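# Flip the grey finned box onto its fins

## Task

Flip the grey finned box over in place so it ends up resting flat on its fins, with its feet pointing upward.

## Robot and tools

Robot: two arms, left_arm and right_arm, each ending in a two-finger parallel gripper. The fingers point along the gripper's +z axis and part along its y axis. The reported end_effector_position is the point between the finger pads, roughly 1 cm behind the tips.

Frames: the scene frame has its origin at table-top height, halfway between the two nominal arm bases, with +z up, +x out over the table and left_arm on the +y side (arm names do not match image left/right). Each arm's hand positions, quaternions (wxyz), velocities, Hand targets and its wrist camera pose are given in that arm's own base frame. Calibrated bases: left_arm at (+0.026, +0.257, +0.013) m, quat_wxyz (+1.000, 0, 0, -0.019); right_arm at (+0.001, -0.338, +0.037) m, quat_wxyz (+1.000, 0, 0, +0.016). Fixed cameras and the table use the scene frame. Reported poses can be off by a few centimetres, more at long reach.

Command rows: every moving call uses rows of 14 numbers, always covering both arms: dx, dy, dz, rx, ry, rz, opening for left_arm, then the same seven for right_arm. The first six per arm are an offset, not a pose: measured from that arm's Hand target as it was when the action or move began, along that arm's base axes, with rotation about the Hand target's position. Scale: 1.0 equals 0.6 m for dx, dy, dz and 180 degrees for rx, ry, rz, which form a single rotation vector. Values lie in [-1, 1]; an xyz offset longer than 1.0 may be shortened along its direction. Opening is absolute: +1 fully open (0.094 m), -1 closed. Sending six zeros for an arm re-requests its current Hand target; note that a 0 opening is itself a half-open command, so repeat the present opening to leave a gripper alone.

execute_actions(actions, cameras): actions is a list of actions; each action is a table of up to 15 rows, each row one control step of 1/30 s. A short table keeps its last row until 15 steps are done. All rows of one action are offsets from the same starting Hand target, but each new action starts from the updated target, so repeating an offset keeps moving. An empty list returns state plus images and the current scene number and task. cameras: list of names, ["all"], or []; an unknown name voids the call.

move(target, speed, blend, opening_speed, grip_force, blocking, cameras): drives each gripper in a straight line toward an offset target. target is one 14-number row or a list of up to 15 rows; every row counts from the same starting Hand targets, not from the previous row. speed: m/s, 0.002 to 4.3, default 0.25 (turning up to twice that in rad/s), one value or one per row. blend: corner rounding in metres for a list; 0 means stop at each row. opening_speed: rate of the opening command per second on the -1..+1 scale, at least 0.2. grip_force: newtons per pad, 10 to 50, one number or one per arm; it persists, and low values close slowly. blocking=false returns after about 0.5 s while motion continues. Paths do not avoid obstacles or the other arm; grippers lag and overshoot more at higher speed, especially near full stretch. Avoid routing a path near an arm's own base (it can flip shoulder posture). The result adds a move: line with the outcome (done, off_target, moving, held, fault) and limits (paced = pose clipped, held = steps withheld). done means at rest within 10 mm and 2 degrees; neither done nor off_target tells you about contact.

wait(seconds 0 to 10, cameras): lets time run with commands held; returns early if a running move ends. stop(cameras): brakes a running move. zoom_image(camera, region [x0, y0, x1, y1] in pixels, at most 504 by 504): enlarges part of the latest image of cam_head_left, cam_head_right, cam_high, cam_low, cam_left_wrist or cam_right_wrist (all 672x504). read_manual(section "licences"): licence texts only. finished_scene(scene: the current scene number): ends the scene permanently; the box must stay flipped without the robot.

Result lines: end_effector_position (m) and end_effector_quat_wxyz per arm; Hand target (last commanded pose after clipping, the base for the next offsets); Tool commands; grip_measured on the opening scale (reads slightly wide when empty, slightly narrow under a hard squeeze); grip_effort_nm (gripper motor effort, negative means closing; not a pad force); Joint positions (last value is opening in metres); joint torques (include the arm's own weight; joints 3 and 4 wrap at ±28 N m); joint velocities, shown as within noise when still; MOTOR HOT above 85 °C, and OVER-TEMPERATURE FAULT when an arm drops limp at 100 °C for 30 to 60 s or more.

Behaviour: each step, commanded orientation is clipped to 40 degrees from the measured one, so big turns need several steps. A gripper can rest a few cm short of its target from friction or load; resend the gap as an offset. A blocked arm keeps pressing until commanded back past its gripper. Harder contact comes from faster motion and targets set further beyond the touch point. Squeeze rises sharply to the force limit once closed about 0.06 below first contact.

Avoid: arms or grippers touching or squeezing each other (can fail the scene), hitting the table or heavy objects, letting the box fall far or leave the table, releasing it while moving, hard shoves, and long stretched holds that overheat motors. Objects may occasionally be nudged by outside forces.

Each tool is called after "Emit:" as name(argument=value, ...) on one line, values as JSON.

## Session

Emit:
execute_actions(actions=[])

Scene clock: 0.00 s.
left_arm: end_effector_position=(+0.1935, +0.1162, +0.2045) grip_measured=+1.000 grip_effort_nm=n/a end_effector_quat_wxyz=(+0.168, +0.348, +0.922, -0.036) | right_arm: end_effector_position=(+0.3782, +0.0839, +0.3232) grip_measured=+1.000 grip_effort_nm=n/a end_effector_quat_wxyz=(+0.361, -0.079, +0.896, +0.245)
Joint positions: left_arm=[0.802 0.841 0.799 -1.459 0.338 1.512 0.094] | right_arm=[-0.008 0.898 0.937 -0.836 -0.525 0.036 0.094]
Joint velocities: within noise
Joint torques (N m): no reading
Heat: left arm: hottest elbow 33 °C; right arm: hottest waist 32 °C.
Hand target: left_arm +0.1971, +0.1200, +0.2124; +0.172, +0.350, +0.921, -0.027 | right_arm +0.3828, +0.0838, +0.3395; +0.376, -0.083, +0.890, +0.244
Tool commands: left_gripper/opening=+1.0 right_gripper/opening=+1.0

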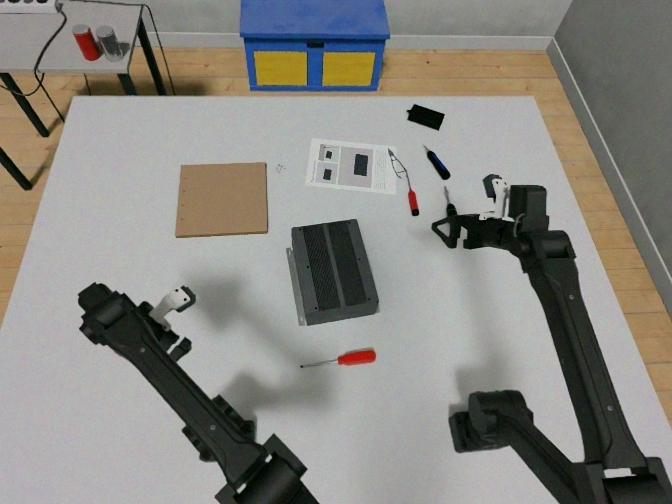

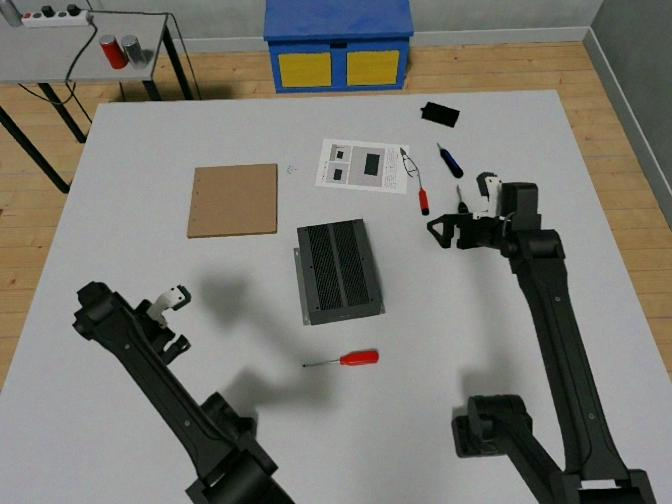

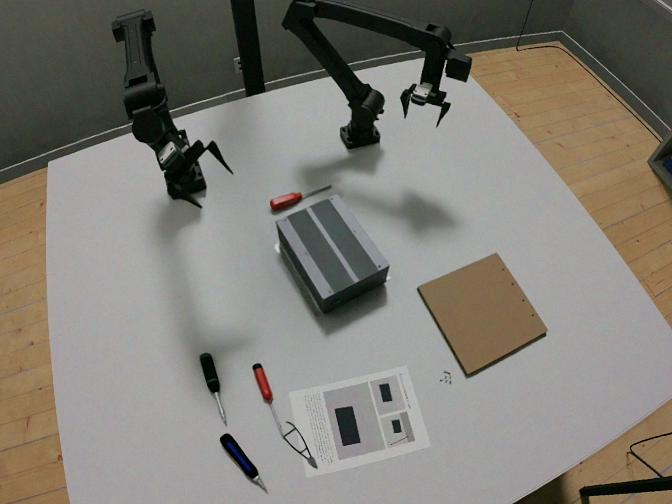

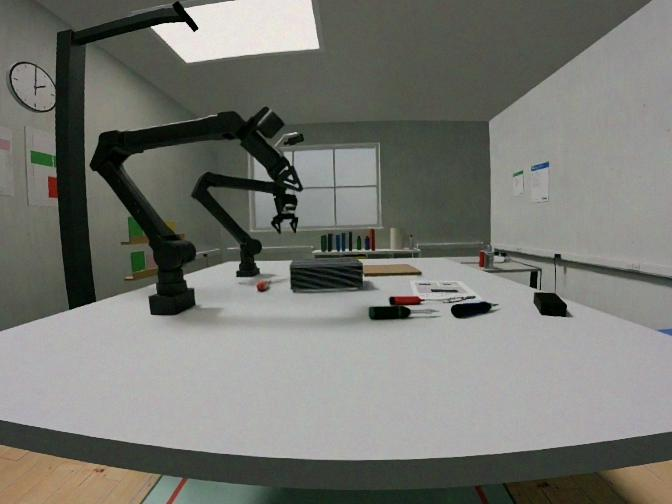

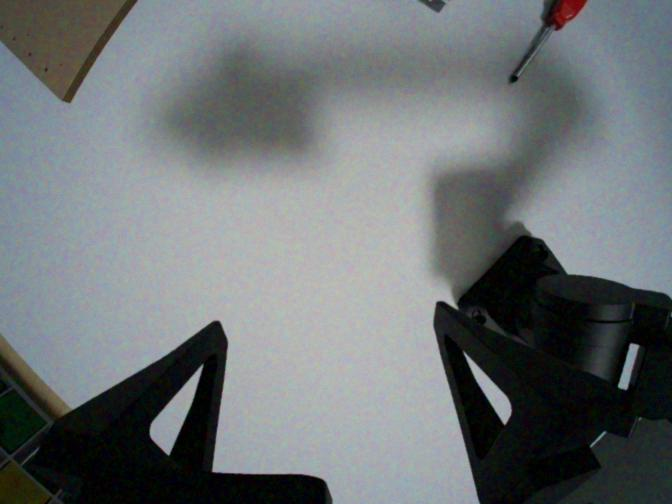

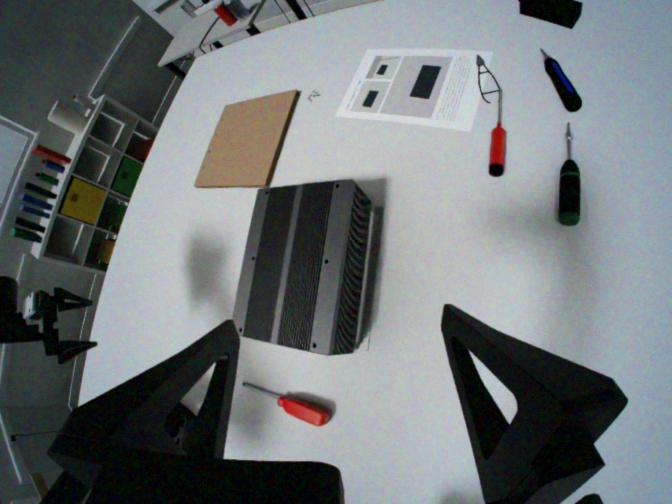

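Emit:
zoom_image(camera="cam_right_wrist", region=[210, 160, 410, 370])

Emit:
zoom_image(camera="cam_low", region=[270, 240, 390, 310])

Emit:
zoom_image(camera="cam_high", region=[250, 170, 410, 330])

Emit:
zoom_image(camera="cam_head_left", region=[270, 200, 400, 340])

Emit:
zoom_image(camera="cam_high", region=[280, 360, 440, 480])

Scaled by 2.400 from the camera's 672x504 image, which has a finer 960x720 frame.

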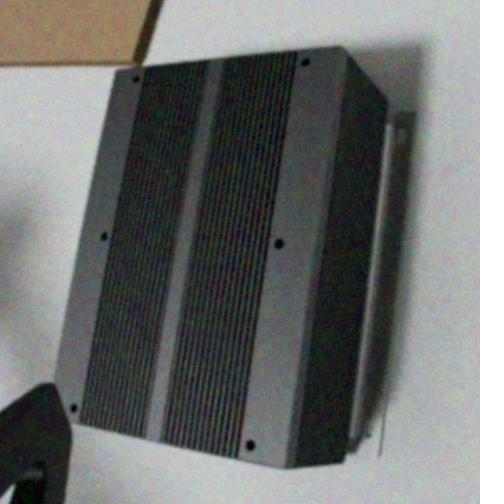

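Scaled by 4.200.

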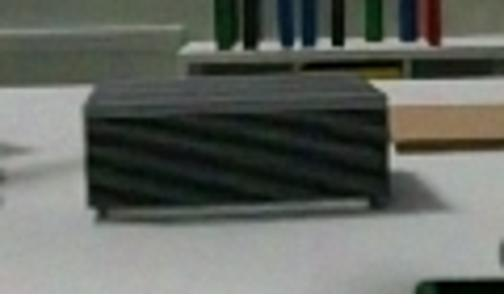

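Scaled by 3.150.

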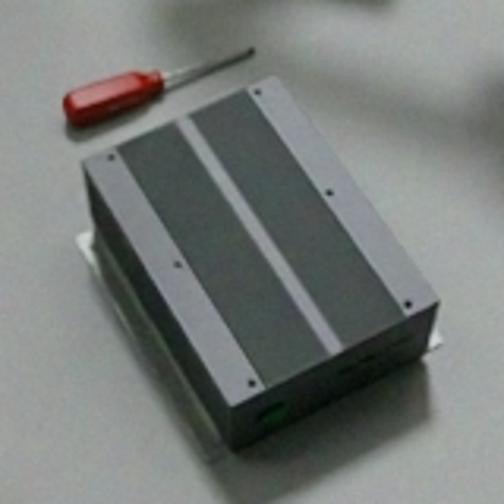

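Scaled by 3.600.

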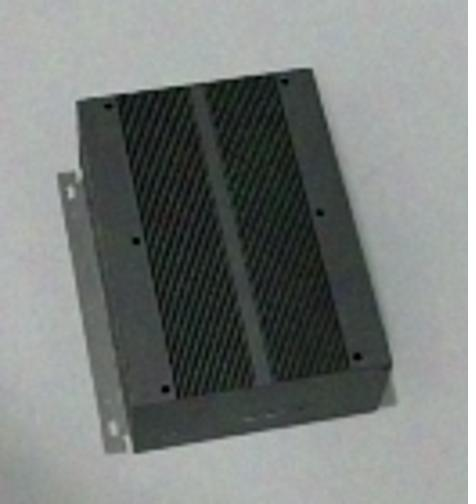

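Scaled by 3.150.

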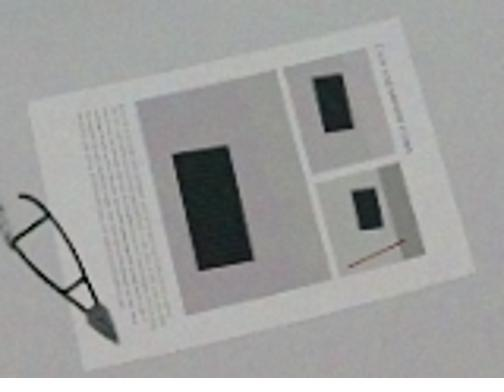

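Emit:
move(target=[0,0,0,0,0,0,1,0.083,-0.03,-0.36,-0.024,-0.139,0.367,1], cameras=["cam_right_wrist","cam_head_left","cam_low"])

Scene clock: 69.53 s.
left_arm: end_effector_position=(+0.1935, +0.1162, +0.2045) grip_measured=+1.000 grip_effort_nm=0.02 end_effector_quat_wxyz=(+0.168, +0.348, +0.922, -0.036) | right_arm: end_effector_position=(+0.4191, +0.0721, +0.1181) grip_measured=+1.000 grip_effort_nm=-0.01 end_effector_quat_wxyz=(-0.348, +0.607, -0.615, -0.363)
Joint positions: left_arm=[0.802 0.841 0.799 -1.459 0.338 1.512 0.094] | right_arm=[-0.185 1.712 1.092 -1.286 -1.02 -1.932 0.094]
Joint torques (N m): left_arm=[-0.91 -1.08 10.17 0.73 0.37 -0.19] | right_arm=[-1.26 -11.16 8.87 -0.35 -0.57 -0.13]
Heat: left arm: hottest elbow 39 °C; right arm: hottest elbow 43 °C.
Hand target: left_arm +0.1971, +0.1200, +0.2124; +0.172, +0.350, +0.921, -0.027 | right_arm +0.4325, +0.0659, +0.1235; -0.354, +0.612, -0.613, -0.354
Off the commanded pose: left_arm 0.010 m, 1 deg | right_arm 0.016 m, 1 deg.
move: off_target (right_arm)
Images, in order (width x height): cam_head_left 672x504, cam_low 672x504, cam_right_wrist 672x504.

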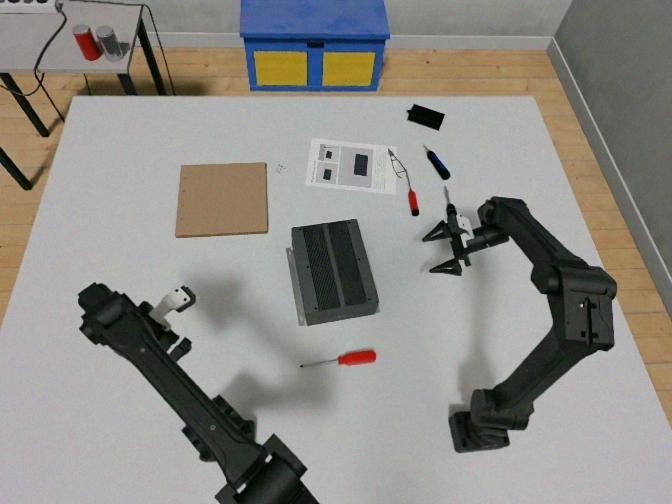

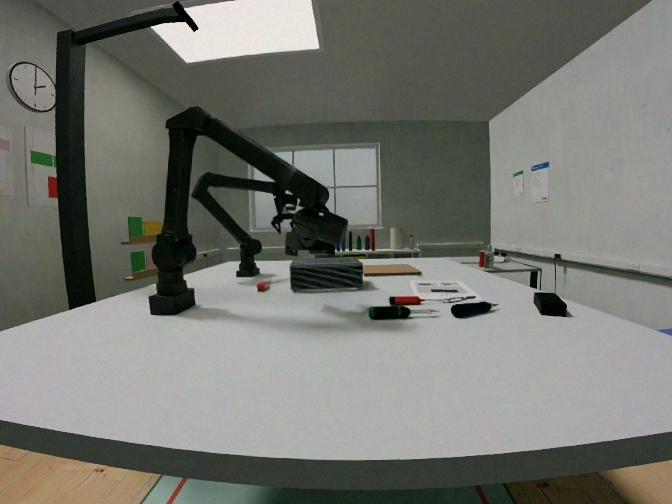

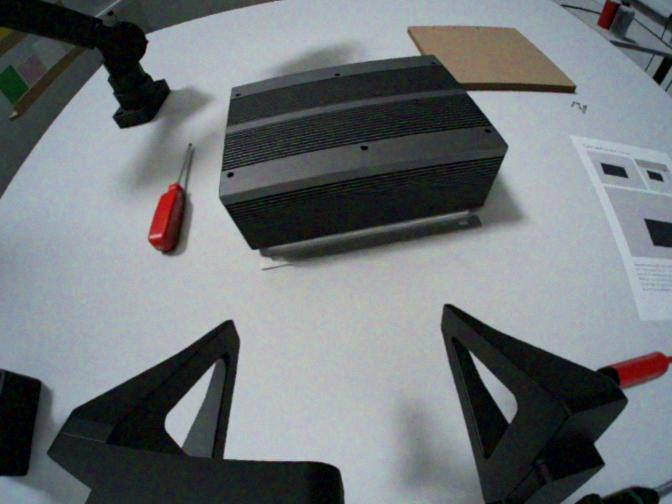

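Emit:
zoom_image(camera="cam_right_wrist", region=[200, 130, 520, 290])

Emit:
zoom_image(camera="cam_right_wrist", region=[390, 140, 530, 260])

Scaled by 1.575 from the camera's 672x504 image, which has a finer 960x720 frame.

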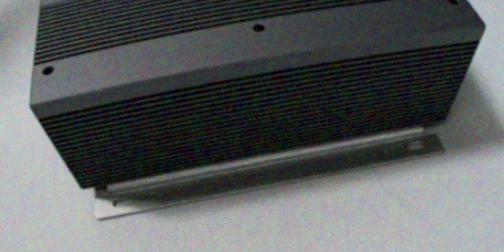

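Scaled by 3.600 from the camera's 672x504 image, which has a finer 960x720 frame.

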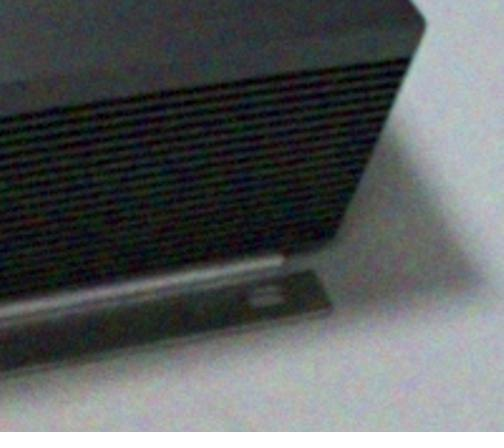

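Emit:
move(target=[[0,0,0,0,0,0,1,-0.33,0.02,0.1,0.03,-0.026,-0.3,1],[0,0,0,0,0,0,1,-0.375,0.3,0.0,0.0455,-0.0396,-0.4514,1]], blend=0.03, cameras=["cam_right_wrist","cam_head_left","cam_low"])

Scene clock: 216.83 s.
left_arm: end_effector_position=(+0.1935, +0.1162, +0.2045) grip_measured=+1.000 grip_effort_nm=0.02 end_effector_quat_wxyz=(+0.168, +0.348, +0.922, -0.036) | right_arm: end_effector_position=(+0.2057, +0.2301, +0.1103) grip_measured=+1.000 grip_effort_nm=-0.01 end_effector_quat_wxyz=(+0.568, -0.069, +0.819, +0.029)
Joint positions: left_arm=[0.802 0.841 0.799 -1.459 0.338 1.512 0.094] | right_arm=[1.363 1.037 0.273 -0.077 1.079 0.745 0.094]
Joint torques (N m): left_arm=[-0.85 -1.08 10.18 0.72 0.38 -0.19] | right_arm=[0.38 -1.49 9.37 1.21 0.65 0.07]
Heat: left arm: hottest elbow 42 °C; right arm: hottest elbow 39 °C.
Hand target: left_arm +0.1971, +0.1200, +0.2124; +0.172, +0.350, +0.921, -0.027 | right_arm +0.2076, +0.2459, +0.1234; +0.572, -0.060, +0.817, +0.042
Off the commanded pose: left_arm 0.010 m, 1 deg | right_arm 0.021 m, 2 deg.
move: off_target (right_arm)
Images, in order (width x height): cam_head_left 672x504, cam_low 672x504, cam_right_wrist 672x504.

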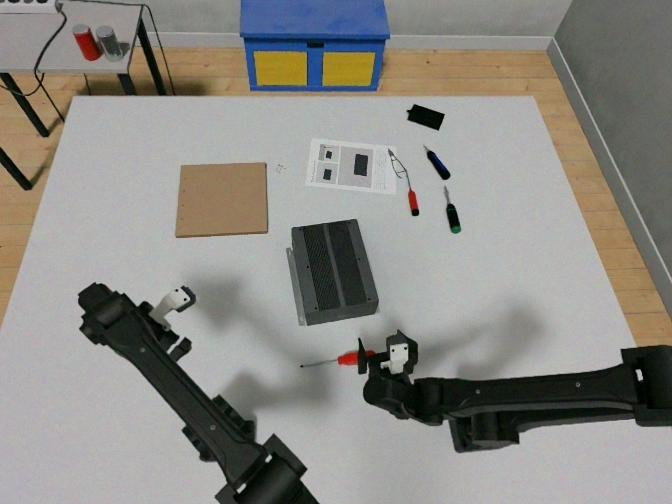

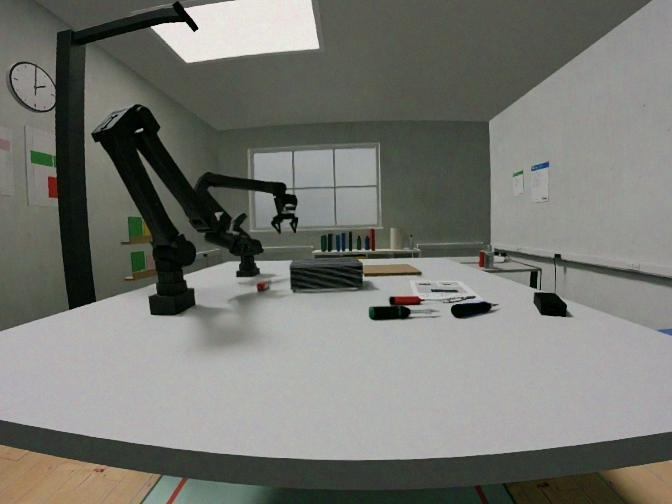

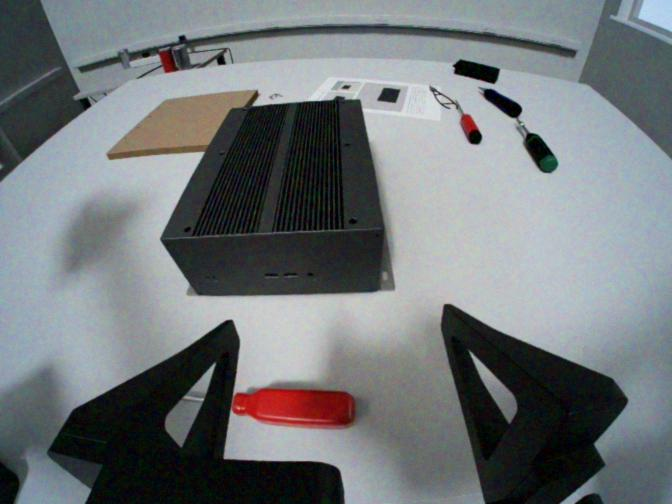

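Emit:
zoom_image(camera="cam_right_wrist", region=[160, 210, 410, 310])

Emit:
zoom_image(camera="cam_right_wrist", region=[350, 220, 410, 300])

Emit:
zoom_image(camera="cam_right_wrist", region=[170, 220, 270, 310])

Scaled by 2.016 from the camera's 672x504 image, which has a finer 960x720 frame.

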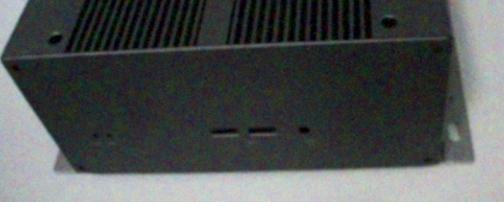

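Scaled by 6.300 from the camera's 672x504 image, which has a finer 960x720 frame.

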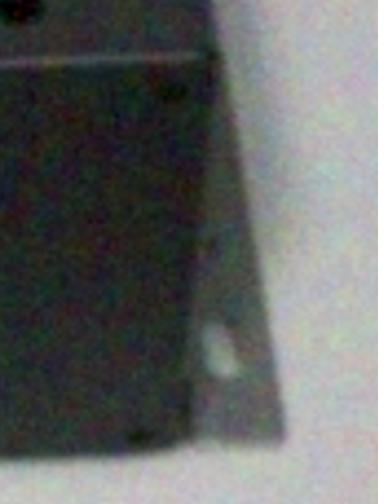

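Scaled by 5.040 from the camera's 672x504 image, which has a finer 960x720 frame.

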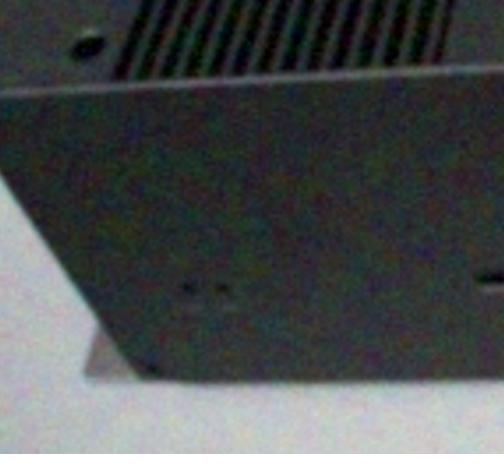

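Emit:
move(target=[0,0,0,0,0,0,1,-0.003,-0.09,-0.115,0.5018,-0.0136,-0.0867,-1], cameras=["cam_right_wrist"])

Scene clock: 263.30 s.
left_arm: end_effector_position=(+0.1935, +0.1162, +0.2045) grip_measured=+1.000 grip_effort_nm=0.02 end_effector_quat_wxyz=(+0.168, +0.348, +0.922, -0.036) | right_arm: end_effector_position=(+0.2079, +0.1884, +0.0547) grip_measured=-0.986 grip_effort_nm=-0.76 end_effector_quat_wxyz=(+0.457, +0.493, +0.553, +0.492)
Joint positions: left_arm=[0.802 0.841 0.799 -1.459 0.338 1.512 0.094] | right_arm=[1.37 1.942 0.059 1.56 1.26 1.858 0.001]
Joint torques (N m): left_arm=[-0.79 -1.08 10.18 0.73 0.38 -0.2] | right_arm=[0.5 -4.66 -1.44 2.14 0.34 -0.11]
Heat: left arm: hottest elbow 42 °C; right arm: hottest elbow 39 °C.
Hand target: left_arm +0.1971, +0.1200, +0.2124; +0.172, +0.350, +0.921, -0.027 | right_arm +0.2057, +0.1920, +0.0544; +0.462, +0.461, +0.536, +0.536
Off the commanded pose: left_arm 0.010 m, 1 deg | right_arm 0.004 m, 6 deg.
joint sent to its limit (right arm) — joint 4 (wrist pitch), upper limit. The joint targets are off in orientation, not in position.
move: off_target (right_arm)
Images, in order (width x height): cam_right_wrist 672x504.

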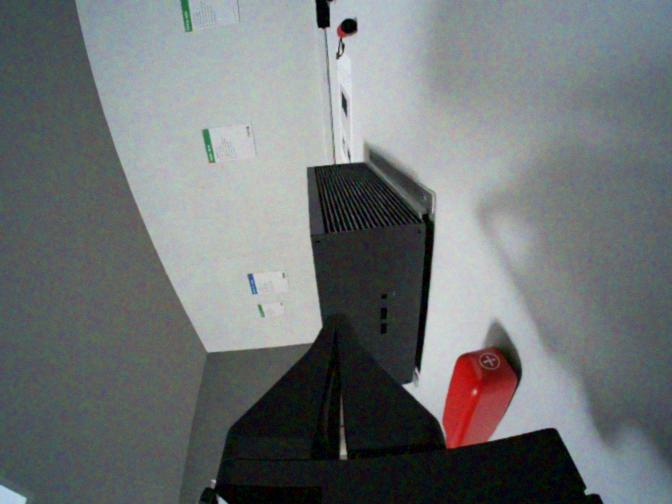

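Emit:
zoom_image(camera="cam_right_wrist", region=[300, 150, 450, 250])

Emit:
zoom_image(camera="cam_right_wrist", region=[380, 270, 450, 400])

Scaled by 3.360 from the camera's 672x504 image, which has a finer 960x720 frame.

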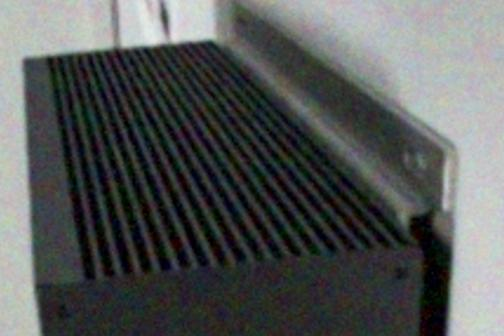

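Scaled by 3.877 from the camera's 672x504 image, which has a finer 960x720 frame.

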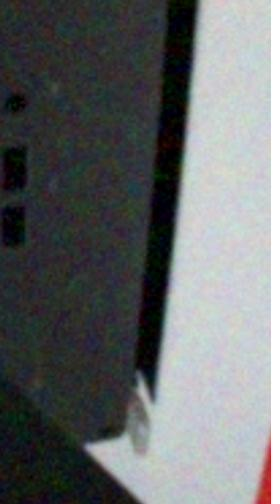

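Emit:
move(target=[[0,0,0,0,0,0,1,-0.02,0.02,0.07,-0.0151,0.1092,-0.0058,1],[0,0,0,0,0,0,1,0.05,0.28,0.05,-0.0151,0.1092,-0.0058,1]], cameras=["cam_right_wrist","cam_head_left","cam_low"])

Scene clock: 353.83 s.
left_arm: end_effector_position=(+0.1935, +0.1162, +0.2045) grip_measured=+1.000 grip_effort_nm=0.02 end_effector_quat_wxyz=(+0.168, +0.348, +0.922, -0.036) | right_arm: end_effector_position=(+0.2278, +0.3492, +0.0768) grip_measured=+0.998 grip_effort_nm=0.07 end_effector_quat_wxyz=(+0.394, +0.482, +0.640, +0.450)
Joint positions: left_arm=[0.802 0.841 0.799 -1.459 0.338 1.512 0.094] | right_arm=[1.37 1.561 0.47 0.448 1.076 2.082 0.094]
Joint torques (N m): left_arm=[-0.79 -1.03 10.18 0.69 0.38 -0.2] | right_arm=[-2.08 -7.41 6.67 2.04 0.47 -0.01]
Heat: left arm: hottest elbow 43 °C; right arm: hottest elbow 33 °C.
Hand target: left_arm +0.1971, +0.1200, +0.2124; +0.172, +0.350, +0.921, -0.027 | right_arm +0.2358, +0.3599, +0.0844; +0.379, +0.540, +0.615, +0.432
Off the commanded pose: left_arm 0.010 m, 1 deg | right_arm 0.015 m, 8 deg.
joint sent to its limit (right arm) — joint 6 (wrist roll), upper limit. The joint targets are off in orientation, not in position.
move: off_target (right_arm)
Images, in order (width x height): cam_head_left 672x504, cam_low 672x504, cam_right_wrist 672x504.

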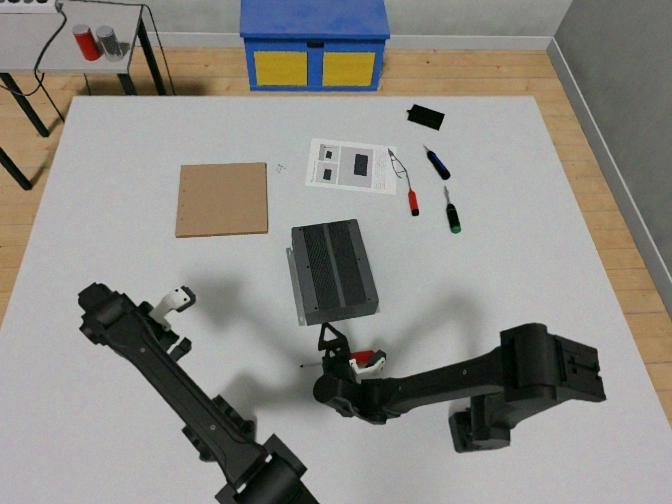

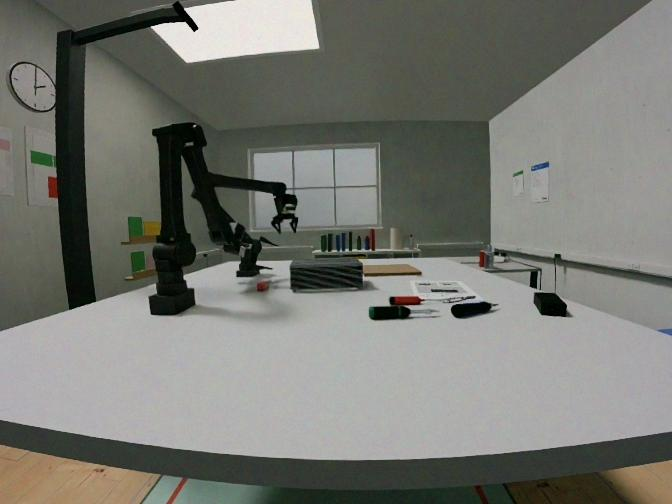

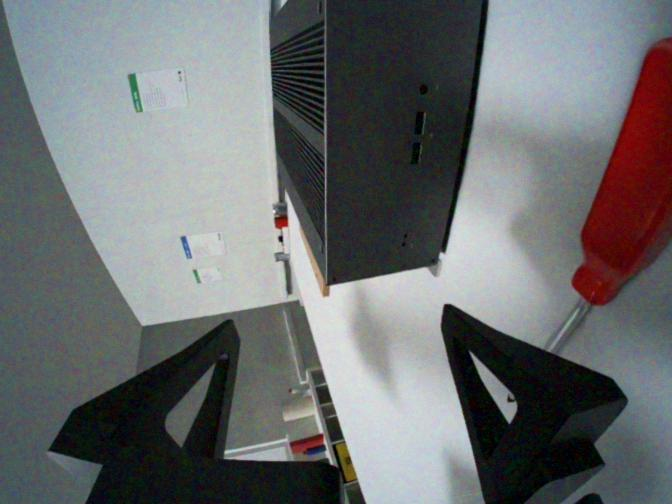

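Emit:
move(target=[[0,0,0,0,0,0,1,-0.02,0,0.02,-0.4665,-0.061,0.1705,1],[0,0,0,0,0,0,1,0.0,0,0,-0.925,-0.121,0.338,1]], cameras=["cam_right_wrist"])

Scene clock: 384.00 s.
left_arm: end_effector_position=(+0.1935, +0.1162, +0.2045) grip_measured=+1.000 grip_effort_nm=0.02 end_effector_quat_wxyz=(+0.168, +0.348, +0.922, -0.036) | right_arm: end_effector_position=(+0.2287, +0.3535, +0.0814) grip_measured=+0.999 grip_effort_nm=0.07 end_effector_quat_wxyz=(-0.432, +0.616, -0.543, +0.374)
Joint positions: left_arm=[0.802 0.841 0.799 -1.459 0.338 1.512 0.094] | right_arm=[1.373 1.525 0.559 0.116 1.089 -0.771 0.094]
Joint torques (N m): left_arm=[-0.85 -1.2 10.19 0.7 0.37 -0.2] | right_arm=[-1.96 -7.59 6.65 2.06 0.31 -0.06]
Heat: left arm: hottest elbow 43 °C; right arm: hottest elbow 35 °C.
Hand target: left_arm +0.1971, +0.1200, +0.2124; +0.172, +0.350, +0.921, -0.027 | right_arm +0.2358, +0.3598, +0.0843; -0.435, +0.609, -0.548, +0.373
Off the commanded pose: left_arm 0.010 m, 1 deg | right_arm 0.010 m, 1 deg.
move: done
Images, in order (width x height): cam_right_wrist 672x504.

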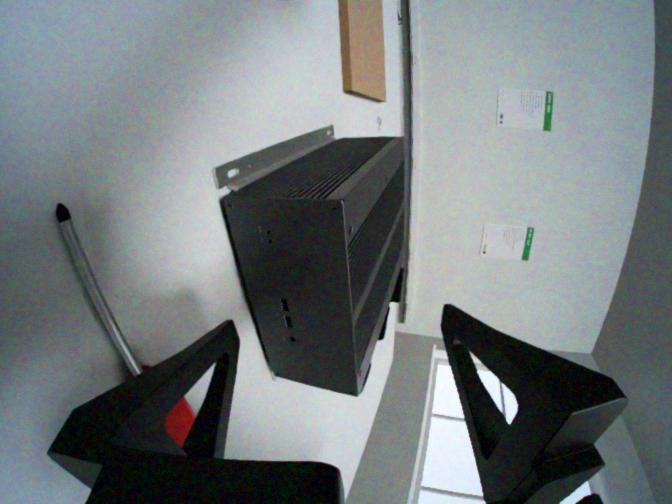

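Emit:
move(target=[0,0,0,0,0,0,1,0.025,0.025,-0.105,0,0,0,1], speed=0.1, cameras=["cam_right_wrist","cam_low"])

Emit:
zoom_image(camera="cam_low", region=[220, 230, 380, 310])

Scene clock: 402.30 s.
left_arm: end_effector_position=(+0.1935, +0.1162, +0.2045) grip_measured=+1.000 grip_effort_nm=0.02 end_effector_quat_wxyz=(+0.168, +0.348, +0.922, -0.036) | right_arm: end_effector_position=(+0.2426, +0.3662, +0.0191) grip_measured=+0.999 grip_effort_nm=0.07 end_effector_quat_wxyz=(-0.430, +0.617, -0.543, +0.375)
Joint positions: left_arm=[0.802 0.841 0.799 -1.459 0.338 1.512 0.094] | right_arm=[1.341 1.766 0.574 0.38 1.068 -0.82 0.094]
Joint torques (N m): left_arm=[-0.85 -1.14 10.17 0.68 0.37 -0.2] | right_arm=[-2.37 -8.94 5.34 2.32 0.27 -0.06]
Heat: left arm: hottest elbow 43 °C; right arm: hottest elbow 35 °C.
Hand target: left_arm +0.1971, +0.1200, +0.2124; +0.172, +0.350, +0.921, -0.027 | right_arm +0.2507, +0.3748, +0.0214; -0.435, +0.609, -0.548, +0.373
Off the commanded pose: left_arm 0.010 m, 1 deg | right_arm 0.012 m, 1 deg.
move: off_target (right_arm)
Images, in order (width x height): cam_low 672x504, cam_right_wrist 672x504.

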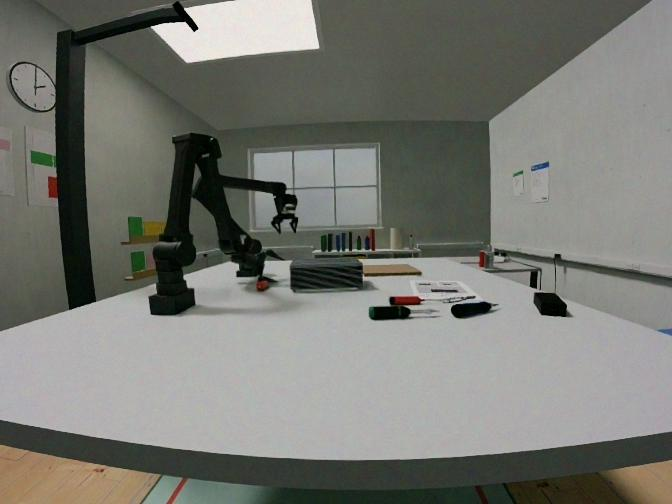

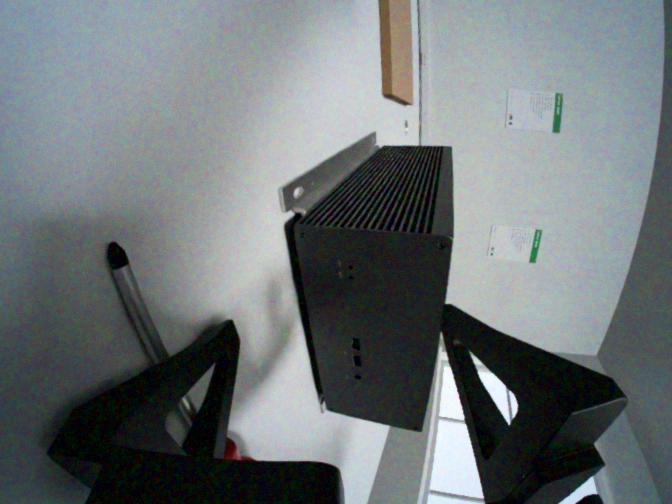

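Scaled by 3.150.

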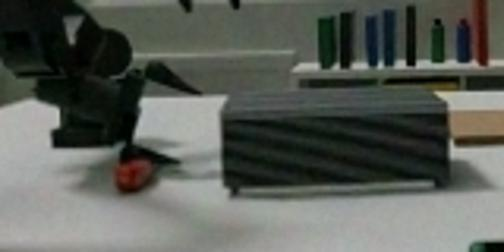

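Emit:
move(target=[0,0,0,0,0,0,1,0.058,0.0,0.0,0,-0.022,0,1], speed=0.08, cameras=["cam_right_wrist","cam_low"])

Emit:
zoom_image(camera="cam_low", region=[240, 230, 380, 310])

Emit:
zoom_image(camera="cam_right_wrist", region=[200, 150, 480, 430])

Scene clock: 451.17 s.
left_arm: end_effector_position=(+0.1935, +0.1162, +0.2045) grip_measured=+1.000 grip_effort_nm=0.02 end_effector_quat_wxyz=(+0.168, +0.348, +0.922, -0.036) | right_arm: end_effector_position=(+0.2781, +0.3700, +0.0220) grip_measured=+0.999 grip_effort_nm=0.07 end_effector_quat_wxyz=(-0.451, +0.601, -0.529, +0.394)
Joint positions: left_arm=[0.802 0.841 0.799 -1.459 0.338 1.512 0.094] | right_arm=[1.259 1.842 0.58 0.66 1.049 -1.03 0.094]
Joint torques (N m): left_arm=[-0.79 -1.14 10.19 0.7 0.38 -0.2] | right_arm=[-2.14 -9.05 4.77 2.37 0.07 -0.03]
Heat: left arm: hottest elbow 44 °C; right arm: hottest elbow 36 °C.
Hand target: left_arm +0.1971, +0.1200, +0.2124; +0.172, +0.350, +0.921, -0.027 | right_arm +0.2856, +0.3749, +0.0215; -0.454, +0.596, -0.533, +0.394
Off the commanded pose: left_arm 0.010 m, 1 deg | right_arm 0.009 m, 1 deg.
move: done
Images, in order (width x height): cam_low 672x504, cam_right_wrist 672x504.

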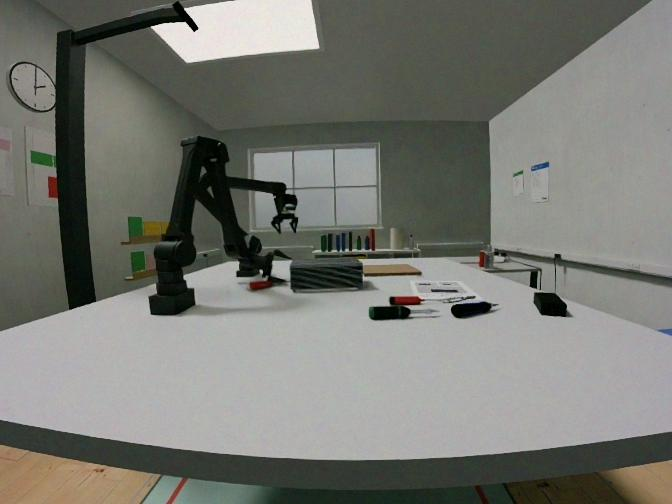

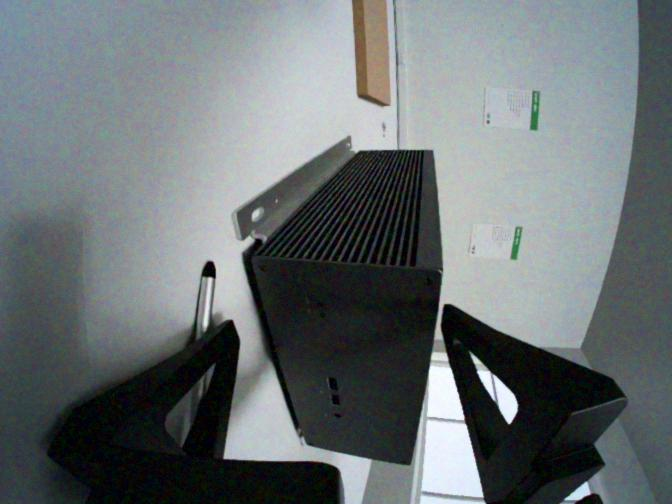

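Scaled by 3.600.

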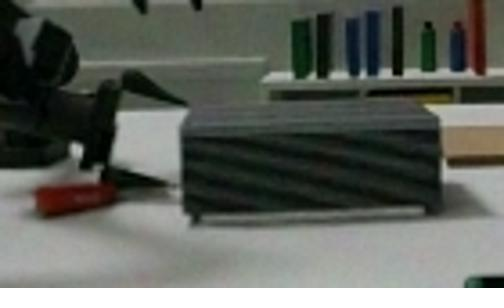

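Scaled by 1.800 from the camera's 672x504 image, which has a finer 960x720 frame.

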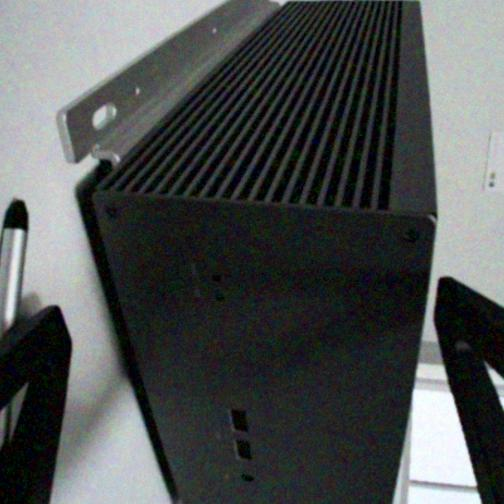

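Emit:
move(target=[[0,0,0,0,0,0,1,-0.04,0,0.03,0,0,0,1],[0,0,0,0,0,0,1,-0.1,-0.1,0.2,0,0,0,1]], speed=0.15, cameras=["cam_right_wrist","cam_head_left"])

Emit:
zoom_image(camera="cam_head_left", region=[270, 200, 400, 400])

Scene clock: 461.43 s.
left_arm: end_effector_position=(+0.1935, +0.1162, +0.2045) grip_measured=+1.000 grip_effort_nm=0.02 end_effector_quat_wxyz=(+0.168, +0.348, +0.922, -0.036) | right_arm: end_effector_position=(+0.2291, +0.3081, +0.1345) grip_measured=+0.999 grip_effort_nm=0.07 end_effector_quat_wxyz=(-0.445, +0.599, -0.532, +0.400)
Joint positions: left_arm=[0.802 0.841 0.799 -1.459 0.338 1.512 0.094] | right_arm=[1.357 1.286 0.468 0.073 1.139 -0.879 0.094]
Joint torques (N m): left_arm=[-0.79 -1.14 10.18 0.7 0.38 -0.2] | right_arm=[0.21 -6.42 7.1 1.32 0.56 0.13]
Heat: left arm: hottest elbow 44 °C; right arm: hottest elbow 35 °C.
Hand target: left_arm +0.1971, +0.1200, +0.2124; +0.172, +0.350, +0.921, -0.027 | right_arm +0.2255, +0.3149, +0.1413; -0.454, +0.596, -0.533, +0.394
Off the commanded pose: left_arm 0.010 m, 1 deg | right_arm 0.010 m, 1 deg.
move: done
Images, in order (width x height): cam_head_left 672x504, cam_right_wrist 672x504.

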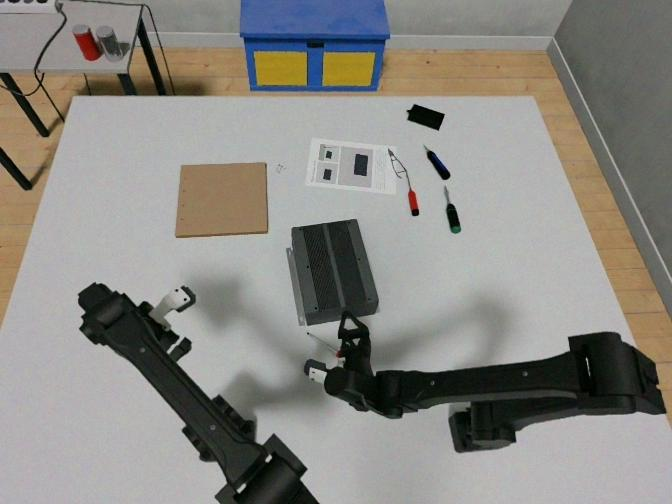

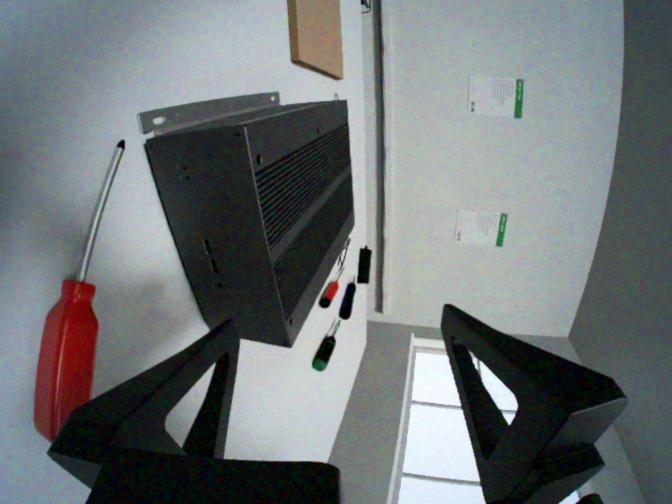

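Scaled by 2.520.

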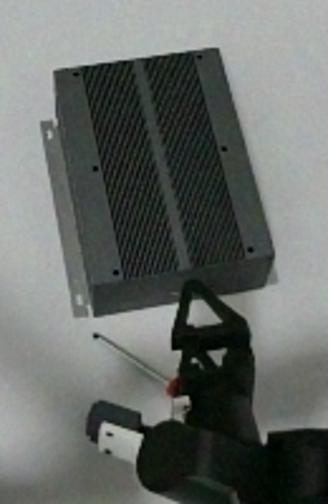

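Emit:
move(target=[0,0,0,0,0,0,1,-0.05,-0.057,0,0.1123,0.405,-0.2161,0.2], cameras=["cam_right_wrist","cam_head_left"])

Scene clock: 489.17 s.
left_arm: end_effector_position=(+0.1935, +0.1162, +0.2045) grip_measured=+1.000 grip_effort_nm=0.02 end_effector_quat_wxyz=(+0.168, +0.348, +0.922, -0.036) | right_arm: end_effector_position=(+0.1836, +0.2697, +0.1283) grip_measured=+0.202 grip_effort_nm=-0.09 end_effector_quat_wxyz=(-0.010, -0.440, +0.898, -0.008)
Joint positions: left_arm=[0.802 0.841 0.799 -1.459 0.338 1.512 0.094] | right_arm=[0.976 1.274 0.909 -1.232 0.003 0.066 0.056]
Joint torques (N m): left_arm=[-0.67 -1.03 10.19 0.69 0.37 -0.19] | right_arm=[-1.61 -6.48 10.58 0.12 -0.15 0.11]
Heat: left arm: hottest elbow 44 °C; right arm: hottest elbow 36 °C.
Hand target: left_arm +0.1971, +0.1200, +0.2124; +0.172, +0.350, +0.921, -0.027 | right_arm +0.1956, +0.2807, +0.1414; +0.000, -0.430, +0.903, +0.000
Off the commanded pose: left_arm 0.010 m, 1 deg | right_arm 0.021 m, 2 deg.
move: off_target (right_arm)
Images, in order (width x height): cam_head_left 672x504, cam_right_wrist 672x504.

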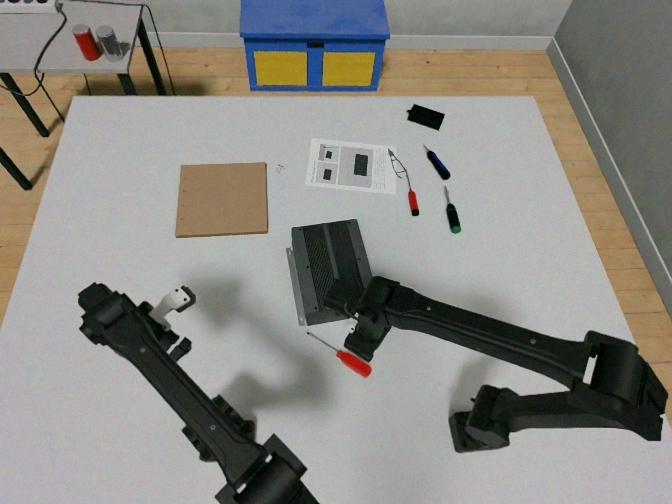

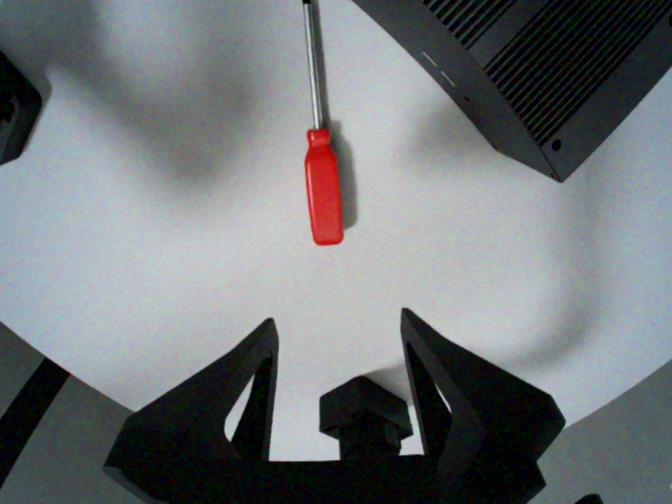

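Emit:
move(target=[[0,0,0,0,0,0,1,0.0,0.023,-0.15,0,0,0,0.2],[0,0,0,0,0,0,1,0.0,0.023,-0.238,0,0,0,0.2]], speed=[0.2,0.08], cameras=["cam_right_wrist"])

Scene clock: 498.50 s.
left_arm: end_effector_position=(+0.1935, +0.1162, +0.2045) grip_measured=+1.000 grip_effort_nm=0.02 end_effector_quat_wxyz=(+0.168, +0.348, +0.922, -0.036) | right_arm: end_effector_position=(+0.1973, +0.2901, +0.0010) grip_measured=+0.202 grip_effort_nm=-0.09 end_effector_quat_wxyz=(+0.000, -0.429, +0.903, -0.002)
Joint positions: left_arm=[0.802 0.841 0.799 -1.459 0.338 1.512 0.094] | right_arm=[0.976 1.53 0.772 -0.815 0.003 0.089 0.056]
Joint torques (N m): left_arm=[-0.79 -0.97 10.21 0.73 0.37 -0.2] | right_arm=[0.5 -7.77 5.86 1.01 -0.18 0.06]
Heat: left arm: hottest elbow 44 °C; right arm: hottest elbow 39 °C.
Hand target: left_arm +0.1971, +0.1200, +0.2124; +0.172, +0.350, +0.921, -0.027 | right_arm +0.1955, +0.2945, -0.0014; +0.000, -0.430, +0.903, +0.000
Off the commanded pose: left_arm 0.010 m, 1 deg | right_arm 0.005 m, 0 deg.
move: done
Images, in order (width x height): cam_right_wrist 672x504.

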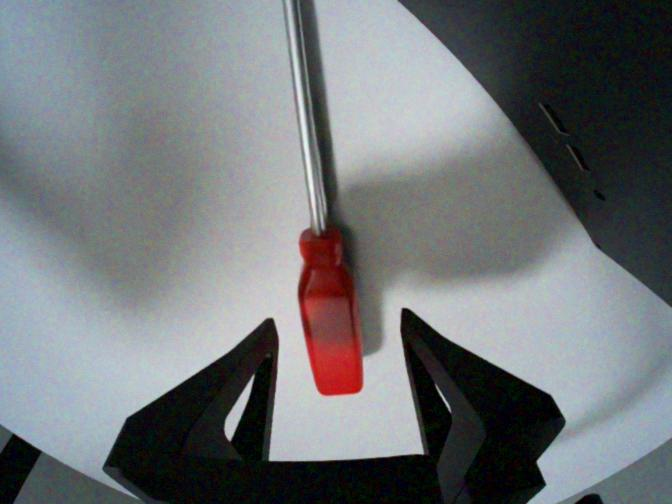

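Emit:
move(target=[[0,0,0,0,0,0,1,0.0,0.0,-0.025,0,0,0,0.2],[0,0,0,0,0,0,1,0.0,0.0,-0.025,0,0,0,-0.8]], speed=0.08, grip_force=20)

Emit:
move(target=[0,0,0,0,0,0,1,0.0,-0.05,0.2,0,0,0,-0.8], cameras=["cam_right_wrist","cam_head_left"])

Scene clock: 506.83 s.
left_arm: end_effector_position=(+0.1935, +0.1162, +0.2045) grip_measured=+1.000 grip_effort_nm=0.02 end_effector_quat_wxyz=(+0.168, +0.348, +0.922, -0.036) | right_arm: end_effector_position=(+0.1974, +0.2907, -0.0136) grip_measured=-0.398 grip_effort_nm=-0.47 end_effector_quat_wxyz=(+0.000, -0.429, +0.903, -0.001)
Joint positions: left_arm=[0.802 0.841 0.799 -1.459 0.338 1.512 0.094] | right_arm=[0.976 1.564 0.759 -0.767 0.001 0.089 0.028]
Joint torques (N m): left_arm=[-0.73 -0.97 10.15 0.7 0.37 -0.2] | right_arm=[0.15 -8.23 5.55 0.99 -0.07 0.07]
Heat: left arm: hottest elbow 44 °C; right arm: hottest elbow 38 °C.
Hand target: left_arm +0.1971, +0.1200, +0.2124; +0.172, +0.350, +0.921, -0.027 | right_arm +0.1954, +0.2944, -0.0165; +0.000, -0.430, +0.903, +0.000
Off the commanded pose: left_arm 0.010 m, 1 deg | right_arm 0.005 m, 0 deg.
grip_force (N): 20, 20
move: done

Scene clock: 508.10 s.
left_arm: end_effector_position=(+0.1935, +0.1162, +0.2045) grip_measured=+1.000 grip_effort_nm=0.02 end_effector_quat_wxyz=(+0.168, +0.348, +0.922, -0.036) | right_arm: end_effector_position=(+0.1820, +0.2533, +0.0871) grip_measured=-0.399 grip_effort_nm=-0.49 end_effector_quat_wxyz=(-0.017, -0.432, +0.902, -0.010)
Joint positions: left_arm=[0.802 0.841 0.799 -1.459 0.338 1.512 0.094] | right_arm=[0.95 1.295 0.809 -1.124 0.001 0.057 0.028]
Joint torques (N m): left_arm=[-0.85 -1.14 10.19 0.69 0.38 -0.2] | right_arm=[-1.73 -7 10.32 0.27 -0.05 -0.1]
Heat: left arm: hottest elbow 44 °C; right arm: hottest elbow 38 °C.
Hand target: left_arm +0.1971, +0.1200, +0.2124; +0.172, +0.350, +0.921, -0.027 | right_arm +0.1954, +0.2645, +0.1037; +0.000, -0.430, +0.903, +0.001
Off the commanded pose: left_arm 0.010 m, 1 deg | right_arm 0.024 m, 2 deg.
grip_force (N): 20, 20
move: off_target (right_arm)
Images, in order (width x height): cam_head_left 672x504, cam_right_wrist 672x504.

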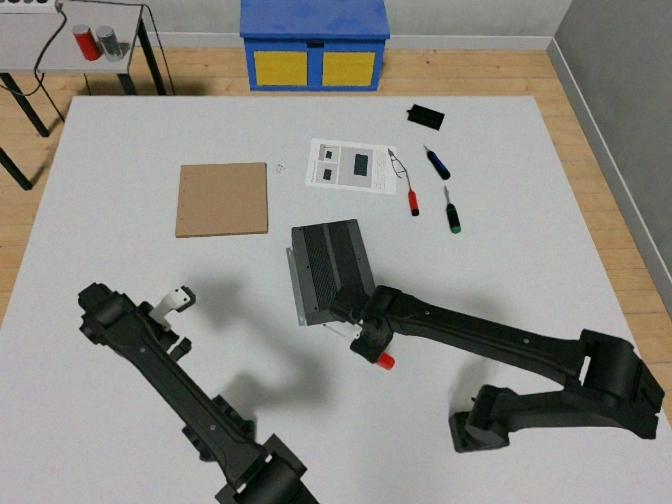

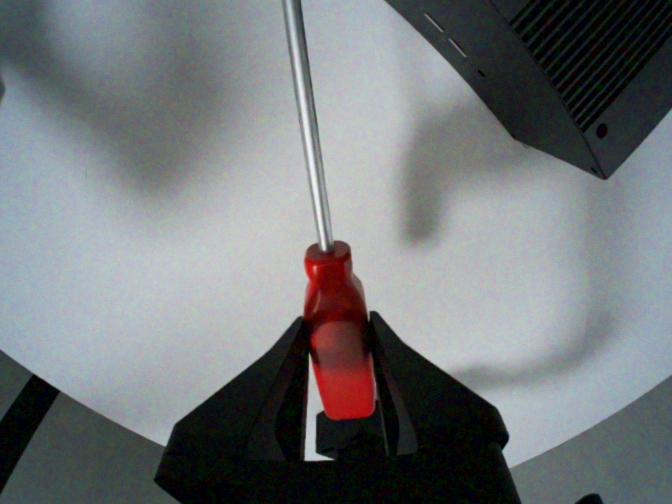

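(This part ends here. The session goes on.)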